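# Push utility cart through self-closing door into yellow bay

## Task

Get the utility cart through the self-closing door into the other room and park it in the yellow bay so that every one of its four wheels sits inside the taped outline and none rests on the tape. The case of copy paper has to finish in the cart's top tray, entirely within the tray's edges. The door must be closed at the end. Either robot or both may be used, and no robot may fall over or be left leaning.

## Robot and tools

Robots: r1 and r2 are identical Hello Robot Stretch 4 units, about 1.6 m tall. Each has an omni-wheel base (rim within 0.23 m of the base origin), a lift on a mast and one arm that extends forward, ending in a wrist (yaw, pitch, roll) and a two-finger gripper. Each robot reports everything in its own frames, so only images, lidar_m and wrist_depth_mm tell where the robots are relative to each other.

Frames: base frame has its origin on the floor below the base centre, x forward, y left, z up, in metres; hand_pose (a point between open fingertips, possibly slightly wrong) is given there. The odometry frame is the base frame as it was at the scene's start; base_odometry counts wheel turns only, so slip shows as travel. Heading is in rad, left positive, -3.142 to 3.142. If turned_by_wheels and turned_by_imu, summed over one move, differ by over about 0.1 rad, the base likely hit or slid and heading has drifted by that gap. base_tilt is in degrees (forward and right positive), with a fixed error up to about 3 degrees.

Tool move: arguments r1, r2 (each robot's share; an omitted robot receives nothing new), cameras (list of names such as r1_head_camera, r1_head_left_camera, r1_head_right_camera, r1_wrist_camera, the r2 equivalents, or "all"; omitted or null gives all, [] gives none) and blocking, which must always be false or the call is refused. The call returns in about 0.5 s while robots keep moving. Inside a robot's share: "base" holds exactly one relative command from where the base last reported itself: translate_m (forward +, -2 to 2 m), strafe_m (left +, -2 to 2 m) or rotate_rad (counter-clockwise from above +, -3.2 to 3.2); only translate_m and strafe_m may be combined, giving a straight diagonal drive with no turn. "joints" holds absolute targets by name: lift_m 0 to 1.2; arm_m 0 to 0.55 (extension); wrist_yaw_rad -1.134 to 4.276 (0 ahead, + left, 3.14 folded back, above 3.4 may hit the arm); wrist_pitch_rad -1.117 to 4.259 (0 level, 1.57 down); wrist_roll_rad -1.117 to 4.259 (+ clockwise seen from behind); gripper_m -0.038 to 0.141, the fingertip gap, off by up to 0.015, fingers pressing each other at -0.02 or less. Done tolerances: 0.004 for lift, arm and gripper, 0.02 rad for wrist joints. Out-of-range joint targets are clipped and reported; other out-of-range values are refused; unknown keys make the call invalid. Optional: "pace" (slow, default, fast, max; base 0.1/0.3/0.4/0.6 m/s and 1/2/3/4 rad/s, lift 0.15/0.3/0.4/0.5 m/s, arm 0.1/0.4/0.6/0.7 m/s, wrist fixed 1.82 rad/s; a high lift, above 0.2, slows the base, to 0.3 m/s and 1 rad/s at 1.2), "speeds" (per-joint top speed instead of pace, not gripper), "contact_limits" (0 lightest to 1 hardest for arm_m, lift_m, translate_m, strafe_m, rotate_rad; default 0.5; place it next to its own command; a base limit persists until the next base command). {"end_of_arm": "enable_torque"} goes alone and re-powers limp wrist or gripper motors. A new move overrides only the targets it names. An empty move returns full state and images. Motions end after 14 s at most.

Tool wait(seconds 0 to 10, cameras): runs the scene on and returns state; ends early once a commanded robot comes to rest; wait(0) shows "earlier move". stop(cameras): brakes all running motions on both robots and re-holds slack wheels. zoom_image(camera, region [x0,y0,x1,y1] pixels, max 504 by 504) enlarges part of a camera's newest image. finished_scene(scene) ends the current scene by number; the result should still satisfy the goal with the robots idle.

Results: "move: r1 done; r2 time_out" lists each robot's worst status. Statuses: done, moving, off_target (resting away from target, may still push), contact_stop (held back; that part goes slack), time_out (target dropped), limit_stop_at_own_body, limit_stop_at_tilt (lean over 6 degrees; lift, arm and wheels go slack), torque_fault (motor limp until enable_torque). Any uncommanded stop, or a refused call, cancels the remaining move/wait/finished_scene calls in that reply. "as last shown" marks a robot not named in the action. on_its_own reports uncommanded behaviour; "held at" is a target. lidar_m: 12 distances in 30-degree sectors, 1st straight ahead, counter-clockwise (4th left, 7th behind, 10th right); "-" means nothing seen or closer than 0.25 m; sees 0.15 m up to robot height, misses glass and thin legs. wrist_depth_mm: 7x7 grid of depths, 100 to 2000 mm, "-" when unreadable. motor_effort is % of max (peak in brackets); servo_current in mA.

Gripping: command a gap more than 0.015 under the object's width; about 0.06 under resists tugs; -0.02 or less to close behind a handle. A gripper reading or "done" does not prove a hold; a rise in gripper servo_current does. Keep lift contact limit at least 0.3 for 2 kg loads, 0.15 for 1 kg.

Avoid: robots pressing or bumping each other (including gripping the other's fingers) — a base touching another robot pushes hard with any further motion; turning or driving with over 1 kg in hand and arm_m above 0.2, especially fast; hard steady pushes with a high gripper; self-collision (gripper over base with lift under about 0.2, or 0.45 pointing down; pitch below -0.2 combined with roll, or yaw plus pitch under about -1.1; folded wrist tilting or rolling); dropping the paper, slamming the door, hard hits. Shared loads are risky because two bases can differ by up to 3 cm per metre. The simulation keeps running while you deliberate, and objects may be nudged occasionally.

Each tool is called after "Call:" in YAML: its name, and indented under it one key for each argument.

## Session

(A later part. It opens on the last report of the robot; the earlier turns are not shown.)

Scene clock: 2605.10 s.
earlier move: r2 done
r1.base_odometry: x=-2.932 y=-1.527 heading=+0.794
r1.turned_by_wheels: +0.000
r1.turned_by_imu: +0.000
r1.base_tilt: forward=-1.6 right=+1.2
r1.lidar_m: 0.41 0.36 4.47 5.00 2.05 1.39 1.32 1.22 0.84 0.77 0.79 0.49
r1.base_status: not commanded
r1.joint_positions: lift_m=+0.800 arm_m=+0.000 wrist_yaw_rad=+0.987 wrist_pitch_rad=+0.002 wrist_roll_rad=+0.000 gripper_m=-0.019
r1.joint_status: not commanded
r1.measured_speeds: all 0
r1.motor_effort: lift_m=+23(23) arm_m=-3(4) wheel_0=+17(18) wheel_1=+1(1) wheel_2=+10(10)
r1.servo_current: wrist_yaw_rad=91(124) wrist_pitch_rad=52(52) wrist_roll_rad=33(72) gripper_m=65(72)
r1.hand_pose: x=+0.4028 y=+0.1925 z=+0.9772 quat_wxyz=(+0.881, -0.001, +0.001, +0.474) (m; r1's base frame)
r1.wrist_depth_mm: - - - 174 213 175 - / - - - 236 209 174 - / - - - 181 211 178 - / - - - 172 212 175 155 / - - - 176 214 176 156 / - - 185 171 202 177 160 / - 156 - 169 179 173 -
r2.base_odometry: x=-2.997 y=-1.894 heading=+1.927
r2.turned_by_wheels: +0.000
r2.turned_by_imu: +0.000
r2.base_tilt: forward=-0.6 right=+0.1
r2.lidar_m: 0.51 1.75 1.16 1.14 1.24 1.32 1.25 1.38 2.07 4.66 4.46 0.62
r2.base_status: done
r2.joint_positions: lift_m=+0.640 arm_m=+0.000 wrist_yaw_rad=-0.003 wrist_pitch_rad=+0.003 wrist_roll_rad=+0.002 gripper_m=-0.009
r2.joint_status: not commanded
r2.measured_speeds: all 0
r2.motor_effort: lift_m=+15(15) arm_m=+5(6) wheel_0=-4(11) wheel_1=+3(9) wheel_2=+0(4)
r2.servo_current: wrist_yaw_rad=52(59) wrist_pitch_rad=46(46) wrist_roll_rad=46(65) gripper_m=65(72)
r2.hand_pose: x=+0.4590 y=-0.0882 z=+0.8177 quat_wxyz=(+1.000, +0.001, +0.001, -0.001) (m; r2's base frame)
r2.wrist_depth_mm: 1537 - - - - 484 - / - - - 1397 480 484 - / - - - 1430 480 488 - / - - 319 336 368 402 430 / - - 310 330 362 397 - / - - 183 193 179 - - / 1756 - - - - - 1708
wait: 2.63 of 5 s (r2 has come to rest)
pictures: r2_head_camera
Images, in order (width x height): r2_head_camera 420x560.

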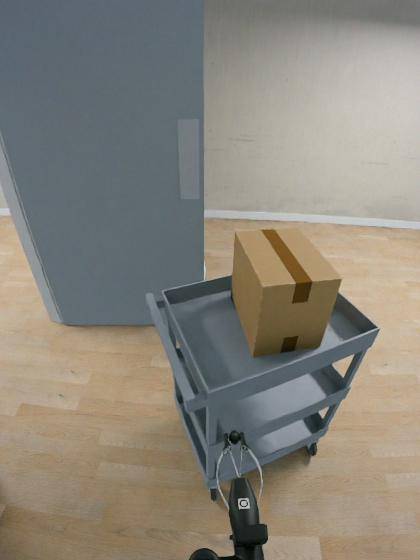

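Call:
move:
  blocking: false
  r2: {"base":{"translate_m":0.22},"pace":"slow"}
  cameras: []

Call:
wait:
  seconds: 6
  cameras: ["r2_head_camera","r2_head_left_camera"]

Scene clock: 2610.30 s.
move: r2 moving
r1: as last shown
r1.lidar_m: 0.41 0.36 4.47 5.00 2.06 1.41 1.30 1.23 0.82 0.73 0.79 0.48
r1.servo_current: wrist_yaw_rad=104(111) wrist_pitch_rad=39(52) wrist_roll_rad=39(72) gripper_m=65(72)
r1.wrist_depth_mm: - - - 174 213 175 - / - - - 236 209 174 - / - - - 181 211 179 - / - - - 172 213 175 154 / - - - 176 213 176 156 / - - 186 171 201 176 160 / - 157 - 169 179 173 -
r2.base_odometry: x=-3.001 y=-1.882 heading=+1.927
r2.turned_by_wheels: +0.000
r2.turned_by_imu: +0.001
r2.base_tilt: forward=-0.7 right=+0.1
r2.lidar_m: 0.50 1.72 1.17 1.14 1.22 1.32 1.28 1.40 2.06 4.66 4.47 0.60
r2.base_status: translate_m moving
r2.joint_positions: lift_m=+0.640 arm_m=+0.000 wrist_yaw_rad=-0.003 wrist_pitch_rad=+0.003 wrist_roll_rad=+0.002 gripper_m=-0.009
r2.joint_status: not commanded
r2.measured_speeds: translate_m=+0.047 strafe_m=+0.000 rotate_rad=+0.000 lift_m=+0.000 arm_m=+0.000 wrist_yaw_rad=+0.000 wrist_pitch_rad=+0.000 wrist_roll_rad=+0.000
r2.motor_effort: lift_m=+14(14) arm_m=+5(6) wheel_0=+7(7) wheel_1=+4(6) wheel_2=-9(11)
r2.servo_current: wrist_yaw_rad=52(52) wrist_pitch_rad=39(46) wrist_roll_rad=46(52) gripper_m=65(72)
r2.hand_pose: x=+0.4590 y=-0.0882 z=+0.8177 quat_wxyz=(+1.000, +0.001, +0.001, -0.001) (m; r2's base frame)
r2.wrist_depth_mm: - - - - - 473 - / - - - 1366 459 473 - / - - - 1397 469 480 - / - - 309 325 357 387 415 / - - 300 319 343 379 - / - - 183 191 180 - - / 1756 - - - - - 1756
pictures: none
No camera images: "cameras" was empty.

Scene clock: 2613.30 s.
earlier move: r2 done
r1.base_odometry: x=-2.932 y=-1.527 heading=+0.794
r1.turned_by_wheels: +0.000
r1.turned_by_imu: +0.000
r1.base_tilt: forward=-1.5 right=+1.2
r1.lidar_m: 0.43 0.38 4.48 5.01 2.06 1.38 1.31 1.21 0.82 0.75 0.78 0.48
r1.base_status: not commanded
r1.joint_positions: lift_m=+0.800 arm_m=+0.000 wrist_yaw_rad=+0.987 wrist_pitch_rad=+0.002 wrist_roll_rad=+0.000 gripper_m=-0.019
r1.joint_status: not commanded
r1.measured_speeds: all 0
r1.motor_effort: lift_m=+23(23) arm_m=-3(4) wheel_0=+17(18) wheel_1=+1(1) wheel_2=+10(10)
r1.servo_current: wrist_yaw_rad=98(124) wrist_pitch_rad=39(52) wrist_roll_rad=52(72) gripper_m=72(72)
r1.hand_pose: x=+0.4028 y=+0.1925 z=+0.9772 quat_wxyz=(+0.881, -0.001, +0.001, +0.474) (m; r1's base frame)
r1.wrist_depth_mm: - - - 173 212 176 - / - - - 234 209 173 - / - - - 181 210 178 - / - - - 171 212 175 155 / - - - 176 213 176 156 / - - 186 171 202 177 159 / - 157 - 169 179 173 -
r2.base_odometry: x=-3.073 y=-1.688 heading=+1.927
r2.turned_by_wheels: +0.000
r2.turned_by_imu: +0.004
r2.base_tilt: forward=-0.7 right=+0.1
r2.lidar_m: 0.39 1.53 1.14 1.11 1.25 1.52 1.49 1.62 2.42 4.70 4.19 0.49
r2.base_status: done
r2.joint_positions: lift_m=+0.640 arm_m=+0.000 wrist_yaw_rad=-0.003 wrist_pitch_rad=+0.003 wrist_roll_rad=+0.002 gripper_m=-0.009
r2.joint_status: not commanded
r2.measured_speeds: all 0
r2.motor_effort: lift_m=+14(15) arm_m=+5(6) wheel_0=+5(10) wheel_1=+5(13) wheel_2=-7(16)
r2.servo_current: wrist_yaw_rad=46(59) wrist_pitch_rad=46(52) wrist_roll_rad=33(59) gripper_m=59(72)
r2.hand_pose: x=+0.4589 y=-0.0883 z=+0.8177 quat_wxyz=(+1.000, +0.001, +0.001, -0.001) (m; r2's base frame)
r2.wrist_depth_mm: - - - - 377 377 389 / - - - 1205 377 382 389 / - - - 1205 377 384 392 / - 265 224 239 262 287 309 / 198 210 222 236 257 281 303 / - 210 186 192 180 - - / - - 225 - - - 1756
wait: 3.00 of 6 s (r2 has come to rest)
pictures: r2_head_camera, r2_head_left_camera
Images, in order (width x height): r2_head_camera 420x560, r2_head_left_camera 420x672.

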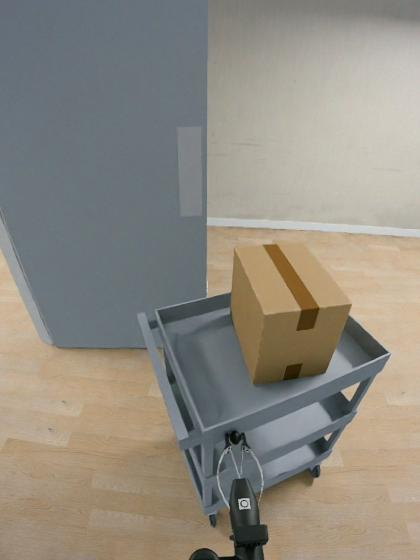

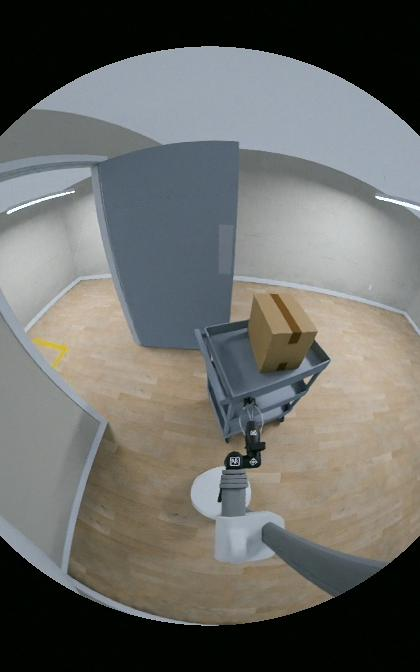

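Call:
move:
  blocking: false
  r2: {"base":{"translate_m":0.07},"pace":"slow"}
  cameras: []

Call:
wait:
  seconds: 4
  cameras: ["r2_head_camera"]

Scene clock: 2628.37 s.
move: r2 moving
r1: as last shown
r1.base_tilt: forward=-1.6 right=+1.2
r1.lidar_m: 0.42 0.35 4.50 4.99 2.06 1.39 1.30 1.22 0.83 0.74 0.79 0.49
r1.motor_effort: lift_m=+23(23) arm_m=-4(4) wheel_0=+17(17) wheel_1=+1(1) wheel_2=+10(10)
r1.servo_current: wrist_yaw_rad=111(124) wrist_pitch_rad=39(46) wrist_roll_rad=52(59) gripper_m=65(72)
r1.wrist_depth_mm: - - - 174 213 176 - / - - - 236 209 173 - / - - - 181 211 178 - / - - - 171 212 175 154 / - - - 176 215 176 156 / - - 185 171 202 177 160 / - 157 - 169 179 173 -
r2.base_odometry: x=-3.078 y=-1.676 heading=+1.928
r2.turned_by_wheels: +0.000
r2.turned_by_imu: +0.001
r2.base_tilt: forward=-0.7 right=+0.1
r2.lidar_m: 0.40 1.49 1.13 1.11 1.20 1.55 1.50 1.61 2.46 4.67 4.17 0.49
r2.base_status: translate_m moving
r2.joint_positions: lift_m=+0.640 arm_m=+0.000 wrist_yaw_rad=-0.003 wrist_pitch_rad=+0.003 wrist_roll_rad=+0.002 gripper_m=-0.009
r2.joint_status: not commanded
r2.measured_speeds: translate_m=+0.050 strafe_m=+0.000 rotate_rad=-0.001 lift_m=+0.000 arm_m=+0.000 wrist_yaw_rad=+0.000 wrist_pitch_rad=+0.000 wrist_roll_rad=+0.000
r2.motor_effort: lift_m=+14(15) arm_m=+5(6) wheel_0=+9(12) wheel_1=+7(9) wheel_2=-11(13)
r2.servo_current: wrist_yaw_rad=52(52) wrist_pitch_rad=39(46) wrist_roll_rad=46(59) gripper_m=65(72)
r2.hand_pose: x=+0.4589 y=-0.0883 z=+0.8177 quat_wxyz=(+1.000, +0.001, +0.001, -0.001) (m; r2's base frame)
r2.wrist_depth_mm: - - - - 373 382 389 / - - - 1182 377 382 392 / - - - 1182 377 387 392 / - 270 222 242 264 286 306 / 198 210 222 236 258 282 304 / - 208 187 190 180 - - / - 123 226 - - - 1756
pictures: none
No camera images: "cameras" was empty.

Scene clock: 2629.83 s.
earlier move: r2 done
r1.base_odometry: x=-2.932 y=-1.527 heading=+0.794
r1.turned_by_wheels: +0.000
r1.turned_by_imu: +0.000
r1.base_tilt: forward=-1.6 right=+1.2
r1.lidar_m: 0.43 0.38 4.49 5.01 2.05 1.40 1.31 1.22 0.82 0.75 0.77 0.48
r1.base_status: not commanded
r1.joint_positions: lift_m=+0.800 arm_m=+0.000 wrist_yaw_rad=+0.987 wrist_pitch_rad=+0.002 wrist_roll_rad=+0.000 gripper_m=-0.019
r1.joint_status: not commanded
r1.measured_speeds: all 0
r1.motor_effort: lift_m=+23(23) arm_m=-4(4) wheel_0=+17(18) wheel_1=+1(1) wheel_2=+10(10)
r1.servo_current: wrist_yaw_rad=91(124) wrist_pitch_rad=33(52) wrist_roll_rad=46(65) gripper_m=65(72)
r1.hand_pose: x=+0.4028 y=+0.1925 z=+0.9772 quat_wxyz=(+0.881, -0.001, +0.001, +0.474) (m; r1's base frame)
r1.wrist_depth_mm: - - - 173 213 176 - / - - - 236 210 173 - / - - - 182 211 178 - / - - - 171 212 175 155 / - - - 177 214 176 156 / - - 186 171 202 177 160 / - 156 - 169 179 173 -
r2.base_odometry: x=-3.098 y=-1.623 heading=+1.927
r2.turned_by_wheels: +0.000
r2.turned_by_imu: +0.000
r2.base_tilt: forward=-0.7 right=+0.0
r2.lidar_m: 0.42 1.43 1.11 1.10 1.18 1.59 1.53 1.68 2.53 4.70 4.09 0.48
r2.base_status: done
r2.joint_positions: lift_m=+0.640 arm_m=+0.000 wrist_yaw_rad=-0.003 wrist_pitch_rad=+0.003 wrist_roll_rad=+0.002 gripper_m=-0.009
r2.joint_status: not commanded
r2.measured_speeds: all 0
r2.motor_effort: lift_m=+14(15) arm_m=+5(6) wheel_0=+4(12) wheel_1=+4(9) wheel_2=-9(14)
r2.servo_current: wrist_yaw_rad=46(65) wrist_pitch_rad=39(46) wrist_roll_rad=46(72) gripper_m=72(72)
r2.hand_pose: x=+0.4589 y=-0.0883 z=+0.8177 quat_wxyz=(+1.000, +0.001, +0.001, -0.001) (m; r2's base frame)
r2.wrist_depth_mm: - - - - 375 379 392 / - - - 1138 375 384 394 / - - - 1138 377 384 397 / 193 301 223 240 265 290 314 / 194 211 222 236 259 283 310 / - 208 186 193 180 - - / - - 224 - - - 1756
wait: 1.47 of 4 s (r2 has come to rest)
pictures: r2_head_camera
Images, in order (width x height): r2_head_camera 420x560.

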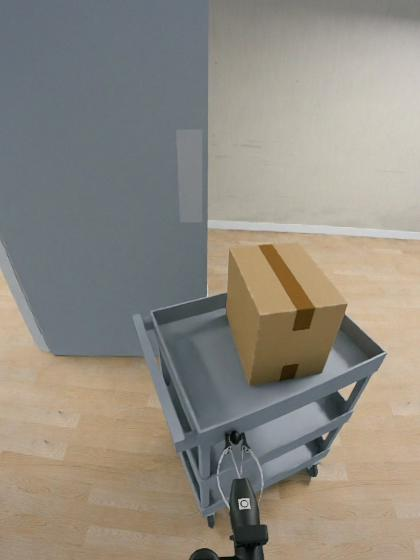

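Call:
move:
  blocking: false
  r2: {"base":{"translate_m":-0.25}}
  cameras: []

Call:
wait:
  seconds: 3
  cameras: []

Call:
move:
  blocking: false
  r2: {"base":{"strafe_m":0.78},"joints":{"lift_m":0.8,"gripper_m":0.11}}
  cameras: []

Call:
wait:
  seconds: 6
  cameras: []

Call:
move:
  blocking: false
  r2: {"base":{"rotate_rad":-1.615},"joints":{"wrist_roll_rad":1.57,"wrist_yaw_rad":0.4}}
  cameras: []

Call:
wait:
  seconds: 5
  cameras: ["r2_head_camera","r2_head_left_camera"]

Scene clock: 2657.20 s.
move: r2 moving
r1: as last shown
r1.lidar_m: 0.42 0.36 4.50 5.02 2.03 1.39 1.30 1.21 0.84 0.75 0.80 0.48
r1.servo_current: wrist_yaw_rad=104(111) wrist_pitch_rad=46(46) wrist_roll_rad=52(72) gripper_m=65(72)
r1.wrist_depth_mm: - - - 173 213 175 - / - - - 236 209 174 - / - - - 182 211 179 - / - - - 171 212 175 155 / - - - 177 213 176 156 / - - 186 171 204 177 160 / - 157 - 169 178 173 -
r2.base_odometry: x=-3.087 y=-1.652 heading=+1.927
r2.turned_by_wheels: +0.000
r2.turned_by_imu: +0.000
r2.base_tilt: forward=-0.7 right=+0.1
r2.lidar_m: 0.46 1.48 1.14 1.09 1.18 1.56 1.51 1.67 2.49 4.66 4.17 0.54
r2.base_status: translate_m moving
r2.joint_positions: lift_m=+0.640 arm_m=+0.000 wrist_yaw_rad=-0.003 wrist_pitch_rad=+0.003 wrist_roll_rad=+0.002 gripper_m=-0.009
r2.joint_status: not commanded
r2.measured_speeds: translate_m=-0.122 strafe_m=+0.000 rotate_rad=+0.003 lift_m=+0.000 arm_m=+0.000 wrist_yaw_rad=+0.000 wrist_pitch_rad=+0.000 wrist_roll_rad=+0.000
r2.motor_effort: lift_m=+14(15) arm_m=+5(5) wheel_0=-7(11) wheel_1=-7(8) wheel_2=+12(12)
r2.servo_current: wrist_yaw_rad=39(52) wrist_pitch_rad=39(46) wrist_roll_rad=46(52) gripper_m=72(72)
r2.hand_pose: x=+0.4589 y=-0.0883 z=+0.8177 quat_wxyz=(+1.000, +0.001, +0.001, -0.001) (m; r2's base frame)
r2.wrist_depth_mm: - - - - 399 413 - / - - - 1160 402 410 - / - - - 1182 402 410 - / - 289 246 268 296 320 345 / 220 229 245 263 287 314 342 / - - 186 194 177 - - / - - 250 - - - 1756
pictures: none
No camera images: "cameras" was empty.

Scene clock: 2659.00 s.
earlier move: r2 done
r1.base_odometry: x=-2.932 y=-1.527 heading=+0.794
r1.turned_by_wheels: +0.000
r1.turned_by_imu: +0.000
r1.base_tilt: forward=-1.6 right=+1.2
r1.lidar_m: 0.41 0.38 4.49 5.01 2.04 1.41 1.32 1.21 0.83 0.75 0.79 0.49
r1.base_status: not commanded
r1.joint_positions: lift_m=+0.800 arm_m=+0.000 wrist_yaw_rad=+0.987 wrist_pitch_rad=+0.002 wrist_roll_rad=+0.000 gripper_m=-0.019
r1.joint_status: not commanded
r1.measured_speeds: all 0
r1.motor_effort: lift_m=+23(23) arm_m=-4(4) wheel_0=+17(18) wheel_1=+1(1) wheel_2=+10(10)
r1.servo_current: wrist_yaw_rad=98(124) wrist_pitch_rad=39(52) wrist_roll_rad=52(72) gripper_m=65(72)
r1.hand_pose: x=+0.4028 y=+0.1925 z=+0.9772 quat_wxyz=(+0.881, -0.001, +0.001, +0.474) (m; r1's base frame)
r1.wrist_depth_mm: - - - 173 213 176 - / - - - 236 210 173 - / - - - 182 211 179 - / - - - 171 211 175 155 / - - - 177 214 176 156 / - - 185 172 202 177 160 / - 157 - 170 178 172 -
r2.base_odometry: x=-3.011 y=-1.857 heading=+1.927
r2.turned_by_wheels: +0.000
r2.turned_by_imu: +0.000
r2.base_tilt: forward=-0.7 right=+0.1
r2.lidar_m: 0.67 1.70 1.15 1.12 1.20 1.35 1.31 1.40 2.13 4.66 4.41 0.76
r2.base_status: done
r2.joint_positions: lift_m=+0.640 arm_m=+0.000 wrist_yaw_rad=-0.003 wrist_pitch_rad=+0.003 wrist_roll_rad=+0.002 gripper_m=-0.009
r2.joint_status: not commanded
r2.measured_speeds: all 0
r2.motor_effort: lift_m=+14(15) arm_m=+5(6) wheel_0=-3(11) wheel_1=-3(9) wheel_2=+2(13)
r2.servo_current: wrist_yaw_rad=46(59) wrist_pitch_rad=46(46) wrist_roll_rad=39(59) gripper_m=59(72)
r2.hand_pose: x=+0.4589 y=-0.0882 z=+0.8177 quat_wxyz=(+1.000, +0.001, +0.001, -0.001) (m; r2's base frame)
r2.wrist_depth_mm: - - - - - - - / - - - 1336 621 - - / - - - 1397 627 - - / - - 455 488 535 580 634 / - - 459 484 - - - / - - 182 192 176 - - / 1708 - - - - - 654
wait: 1.80 of 3 s (r2 has come to rest)
pictures: none
No camera images: "cameras" was empty.

Scene clock: 2659.50 s.
move: r2 moving
r1: as last shown
r1.lidar_m: 0.43 0.37 4.46 5.01 2.03 1.41 1.30 1.21 0.83 0.75 0.78 0.48
r1.motor_effort: lift_m=+23(23) arm_m=-3(4) wheel_0=+17(18) wheel_1=+1(1) wheel_2=+10(10)
r1.servo_current: wrist_yaw_rad=111(111) wrist_pitch_rad=39(46) wrist_roll_rad=46(72) gripper_m=65(72)
r1.wrist_depth_mm: - - - 173 213 175 - / - - - 235 209 173 - / - - - 182 210 179 - / - - - 171 213 175 155 / - - - 177 213 176 156 / - - 185 171 202 177 160 / - 157 - 169 179 173 -
r2.base_odometry: x=-3.045 y=-1.870 heading=+1.927
r2.turned_by_wheels: +0.000
r2.turned_by_imu: +0.000
r2.base_tilt: forward=-0.6 right=+0.1
r2.lidar_m: 0.66 1.70 1.12 1.10 1.21 1.34 1.29 1.43 2.11 4.71 4.42 0.79
r2.base_status: strafe_m moving
r2.joint_positions: lift_m=+0.678 arm_m=+0.000 wrist_yaw_rad=-0.003 wrist_pitch_rad=+0.003 wrist_roll_rad=+0.002 gripper_m=+0.012
r2.joint_status: lift_m moving; gripper_m moving
r2.measured_speeds: translate_m=+0.001 strafe_m=+0.142 rotate_rad=-0.006 lift_m=+0.146 arm_m=+0.000 wrist_yaw_rad=+0.000 wrist_pitch_rad=+0.000 wrist_roll_rad=+0.000
r2.motor_effort: lift_m=+22(26) arm_m=+5(5) wheel_0=-9(13) wheel_1=+12(12) wheel_2=+1(1)
r2.servo_current: wrist_yaw_rad=46(59) wrist_pitch_rad=46(46) wrist_roll_rad=46(52) gripper_m=104(104)
r2.hand_pose: x=+0.4589 y=-0.0882 z=+0.8551 quat_wxyz=(+1.000, +0.001, +0.001, -0.001) (m; r2's base frame)
r2.wrist_depth_mm: - - - - - - - / - - - - 621 - - / - - - 1397 621 634 - / - - - 809 627 634 - / - - 449 469 508 569 640 / - - 184 195 182 - - / 1808 115 - - - - -
pictures: none
No camera images: "cameras" was empty.

Scene clock: 2662.93 s.
earlier move: r2 done
r1.base_odometry: x=-2.932 y=-1.527 heading=+0.794
r1.turned_by_wheels: +0.000
r1.turned_by_imu: +0.000
r1.base_tilt: forward=-1.6 right=+1.2
r1.lidar_m: 0.42 0.37 4.48 5.01 2.05 1.41 1.33 1.22 0.81 0.76 0.76 0.46
r1.base_status: not commanded
r1.joint_positions: lift_m=+0.800 arm_m=+0.000 wrist_yaw_rad=+0.987 wrist_pitch_rad=+0.002 wrist_roll_rad=+0.000 gripper_m=-0.019
r1.joint_status: not commanded
r1.measured_speeds: all 0
r1.on_its_own: wrist_yaw_rad is at rest, and its servo_current (111 mA) is outside its rest range (0 to 104 mA)
r1.motor_effort: lift_m=+23(23) arm_m=-3(4) wheel_0=+17(18) wheel_1=+1(1) wheel_2=+10(10)
r1.servo_current: wrist_yaw_rad=111(124) wrist_pitch_rad=33(52) wrist_roll_rad=39(72) gripper_m=65(72)
r1.hand_pose: x=+0.4028 y=+0.1925 z=+0.9772 quat_wxyz=(+0.881, -0.001, +0.001, +0.474) (m; r1's base frame)
r1.wrist_depth_mm: - - - 173 213 175 - / - - - 236 209 173 - / - - - 181 211 179 - / - - - 172 212 174 155 / - - - 176 213 176 156 / - - 186 171 202 177 160 / - 156 - 169 179 173 -
r2.base_odometry: x=-3.742 y=-2.129 heading=+1.927
r2.turned_by_wheels: +0.000
r2.turned_by_imu: +0.001
r2.base_tilt: forward=-0.7 right=+0.0
r2.lidar_m: 1.63 0.47 0.37 0.34 0.39 0.58 1.22 1.34 2.01 5.44 0.97 1.00
r2.base_status: done
r2.joint_positions: lift_m=+0.800 arm_m=+0.000 wrist_yaw_rad=-0.003 wrist_pitch_rad=+0.003 wrist_roll_rad=+0.002 gripper_m=+0.110
r2.joint_status: all done
r2.measured_speeds: all 0
r2.motor_effort: lift_m=+21(26) arm_m=+5(6) wheel_0=+0(13) wheel_1=+1(12) wheel_2=+0(2)
r2.servo_current: wrist_yaw_rad=52(59) wrist_pitch_rad=39(52) wrist_roll_rad=52(65) gripper_m=46(124)
r2.hand_pose: x=+0.4590 y=-0.0882 z=+0.9771 quat_wxyz=(+1.000, +0.001, +0.001, -0.001) (m; r2's base frame)
r2.wrist_depth_mm: - - - - - - - / - - - - - 1366 - / - - - - - 1366 - / - - - - - 1366 - / - - - - - 1366 - / - - 193 - 189 1366 - / - - - - - - -
wait: 3.43 of 6 s (r2 has come to rest)
pictures: none
No camera images: "cameras" was empty.

Scene clock: 2663.43 s.
move: r2 moving
r1.base_odometry: x=-2.932 y=-1.527 heading=+0.794
r1.turned_by_wheels: +0.000
r1.turned_by_imu: +0.000
r1.base_tilt: forward=-1.6 right=+1.2
r1.lidar_m: 0.41 0.36 4.48 5.03 2.06 1.41 1.30 1.22 0.82 0.75 0.76 0.48
r1.base_status: not commanded
r1.joint_positions: lift_m=+0.800 arm_m=+0.000 wrist_yaw_rad=+0.987 wrist_pitch_rad=+0.002 wrist_roll_rad=+0.000 gripper_m=-0.019
r1.joint_status: not commanded
r1.measured_speeds: all 0
r1.motor_effort: lift_m=+23(23) arm_m=-4(4) wheel_0=+17(17) wheel_1=+1(1) wheel_2=+10(10)
r1.servo_current: wrist_yaw_rad=85(124) wrist_pitch_rad=39(52) wrist_roll_rad=46(65) gripper_m=65(72)
r1.hand_pose: x=+0.4028 y=+0.1925 z=+0.9772 quat_wxyz=(+0.881, -0.001, +0.001, +0.474) (m; r1's base frame)
r1.wrist_depth_mm: - - - 174 213 176 - / - - - 236 210 173 - / - - - 181 211 179 - / - - - 171 212 175 154 / - - - 176 213 177 156 / - - 186 171 202 177 160 / - 157 - 169 179 173 -
r2.base_odometry: x=-3.742 y=-2.129 heading=+1.675
r2.turned_by_wheels: -0.252
r2.turned_by_imu: -0.245
r2.base_tilt: forward=-0.7 right=+0.1
r2.lidar_m: 1.20 0.62 0.40 0.35 0.37 0.46 1.01 1.24 1.56 3.17 5.51 0.97
r2.base_status: rotate_rad moving
r2.joint_positions: lift_m=+0.800 arm_m=+0.000 wrist_yaw_rad=+0.390 wrist_pitch_rad=+0.003 wrist_roll_rad=+0.588 gripper_m=+0.110
r2.joint_status: wrist_yaw_rad moving; wrist_roll_rad moving
r2.measured_speeds: translate_m=+0.001 strafe_m=+0.000 rotate_rad=-0.977 lift_m=+0.000 arm_m=+0.000 wrist_yaw_rad=+0.325 wrist_pitch_rad=+0.000 wrist_roll_rad=+1.820
r2.motor_effort: lift_m=+21(21) arm_m=+5(6) wheel_0=+11(11) wheel_1=+10(11) wheel_2=+10(11)
r2.servo_current: wrist_yaw_rad=13(150) wrist_pitch_rad=39(46) wrist_roll_rad=72(117) gripper_m=52(52)
r2.hand_pose: x=+0.4708 y=+0.0287 z=+0.9771 quat_wxyz=(+0.939, +0.284, +0.057, +0.185) (m; r2's base frame)
r2.wrist_depth_mm: - - - - - 1229 - / - - - - - - - / - - - - - - - / - - - - - - - / 484 - - - - - - / 452 - 198 - 187 - - / 442 496 - - - - 1255
pictures: none
No camera images: "cameras" was empty.

Scene clock: 2665.03 s.
earlier move: r2 done
r1.base_odometry: x=-2.932 y=-1.527 heading=+0.794
r1.turned_by_wheels: +0.000
r1.turned_by_imu: +0.000
r1.base_tilt: forward=-1.6 right=+1.2
r1.lidar_m: 0.42 0.36 4.50 4.99 2.05 1.40 1.32 1.20 0.80 0.74 0.79 0.48
r1.base_status: not commanded
r1.joint_positions: lift_m=+0.800 arm_m=+0.000 wrist_yaw_rad=+0.987 wrist_pitch_rad=+0.002 wrist_roll_rad=+0.000 gripper_m=-0.019
r1.joint_status: not commanded
r1.measured_speeds: all 0
r1.motor_effort: lift_m=+23(23) arm_m=-4(4) wheel_0=+17(17) wheel_1=+1(1) wheel_2=+10(10)
r1.servo_current: wrist_yaw_rad=104(124) wrist_pitch_rad=39(52) wrist_roll_rad=52(72) gripper_m=59(72)
r1.hand_pose: x=+0.4028 y=+0.1925 z=+0.9772 quat_wxyz=(+0.881, -0.001, +0.001, +0.474) (m; r1's base frame)
r1.wrist_depth_mm: - - - 173 213 176 - / - - - 236 210 174 - / - - - 181 211 178 - / - - - 172 211 175 154 / - - - 176 214 176 156 / - - 186 171 202 177 160 / - 157 - 169 179 174 -
r2.base_odometry: x=-3.741 y=-2.129 heading=+0.313
r2.turned_by_wheels: -1.362
r2.turned_by_imu: -1.326
r2.base_tilt: forward=-0.7 right=+0.1
r2.lidar_m: 5.43 1.01 0.99 1.64 0.44 0.36 0.35 0.40 0.61 1.21 1.31 1.93
r2.base_status: done
r2.joint_positions: lift_m=+0.800 arm_m=+0.000 wrist_yaw_rad=+0.397 wrist_pitch_rad=+0.003 wrist_roll_rad=+1.568 gripper_m=+0.110
r2.joint_status: all done
r2.measured_speeds: all 0
r2.motor_effort: lift_m=+21(21) arm_m=+5(6) wheel_0=+2(11) wheel_1=+3(11) wheel_2=+5(11)
r2.servo_current: wrist_yaw_rad=39(150) wrist_pitch_rad=39(46) wrist_roll_rad=59(117) gripper_m=59(59)
r2.hand_pose: x=+0.4706 y=+0.0310 z=+0.9771 quat_wxyz=(+0.694, +0.692, +0.140, +0.139) (m; r2's base frame)
r2.wrist_depth_mm: - - - - - 1921 1281 / - - - - - 1983 1336 / - - - - - 1921 1336 / - - - - - 1863 1366 / - - - - - - 1366 / - - 194 - 193 1708 1366 / - - - - - 1336 1281
wait: 1.60 of 5 s (r2 has come to rest)
pictures: r2_head_camera, r2_head_left_camera
Images, in order (width x height): r2_head_camera 420x560, r2_head_left_camera 420x672.

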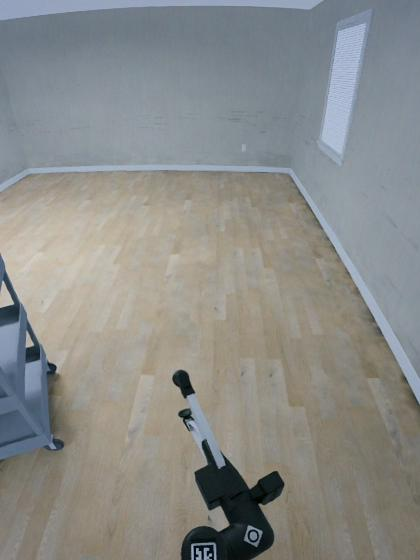

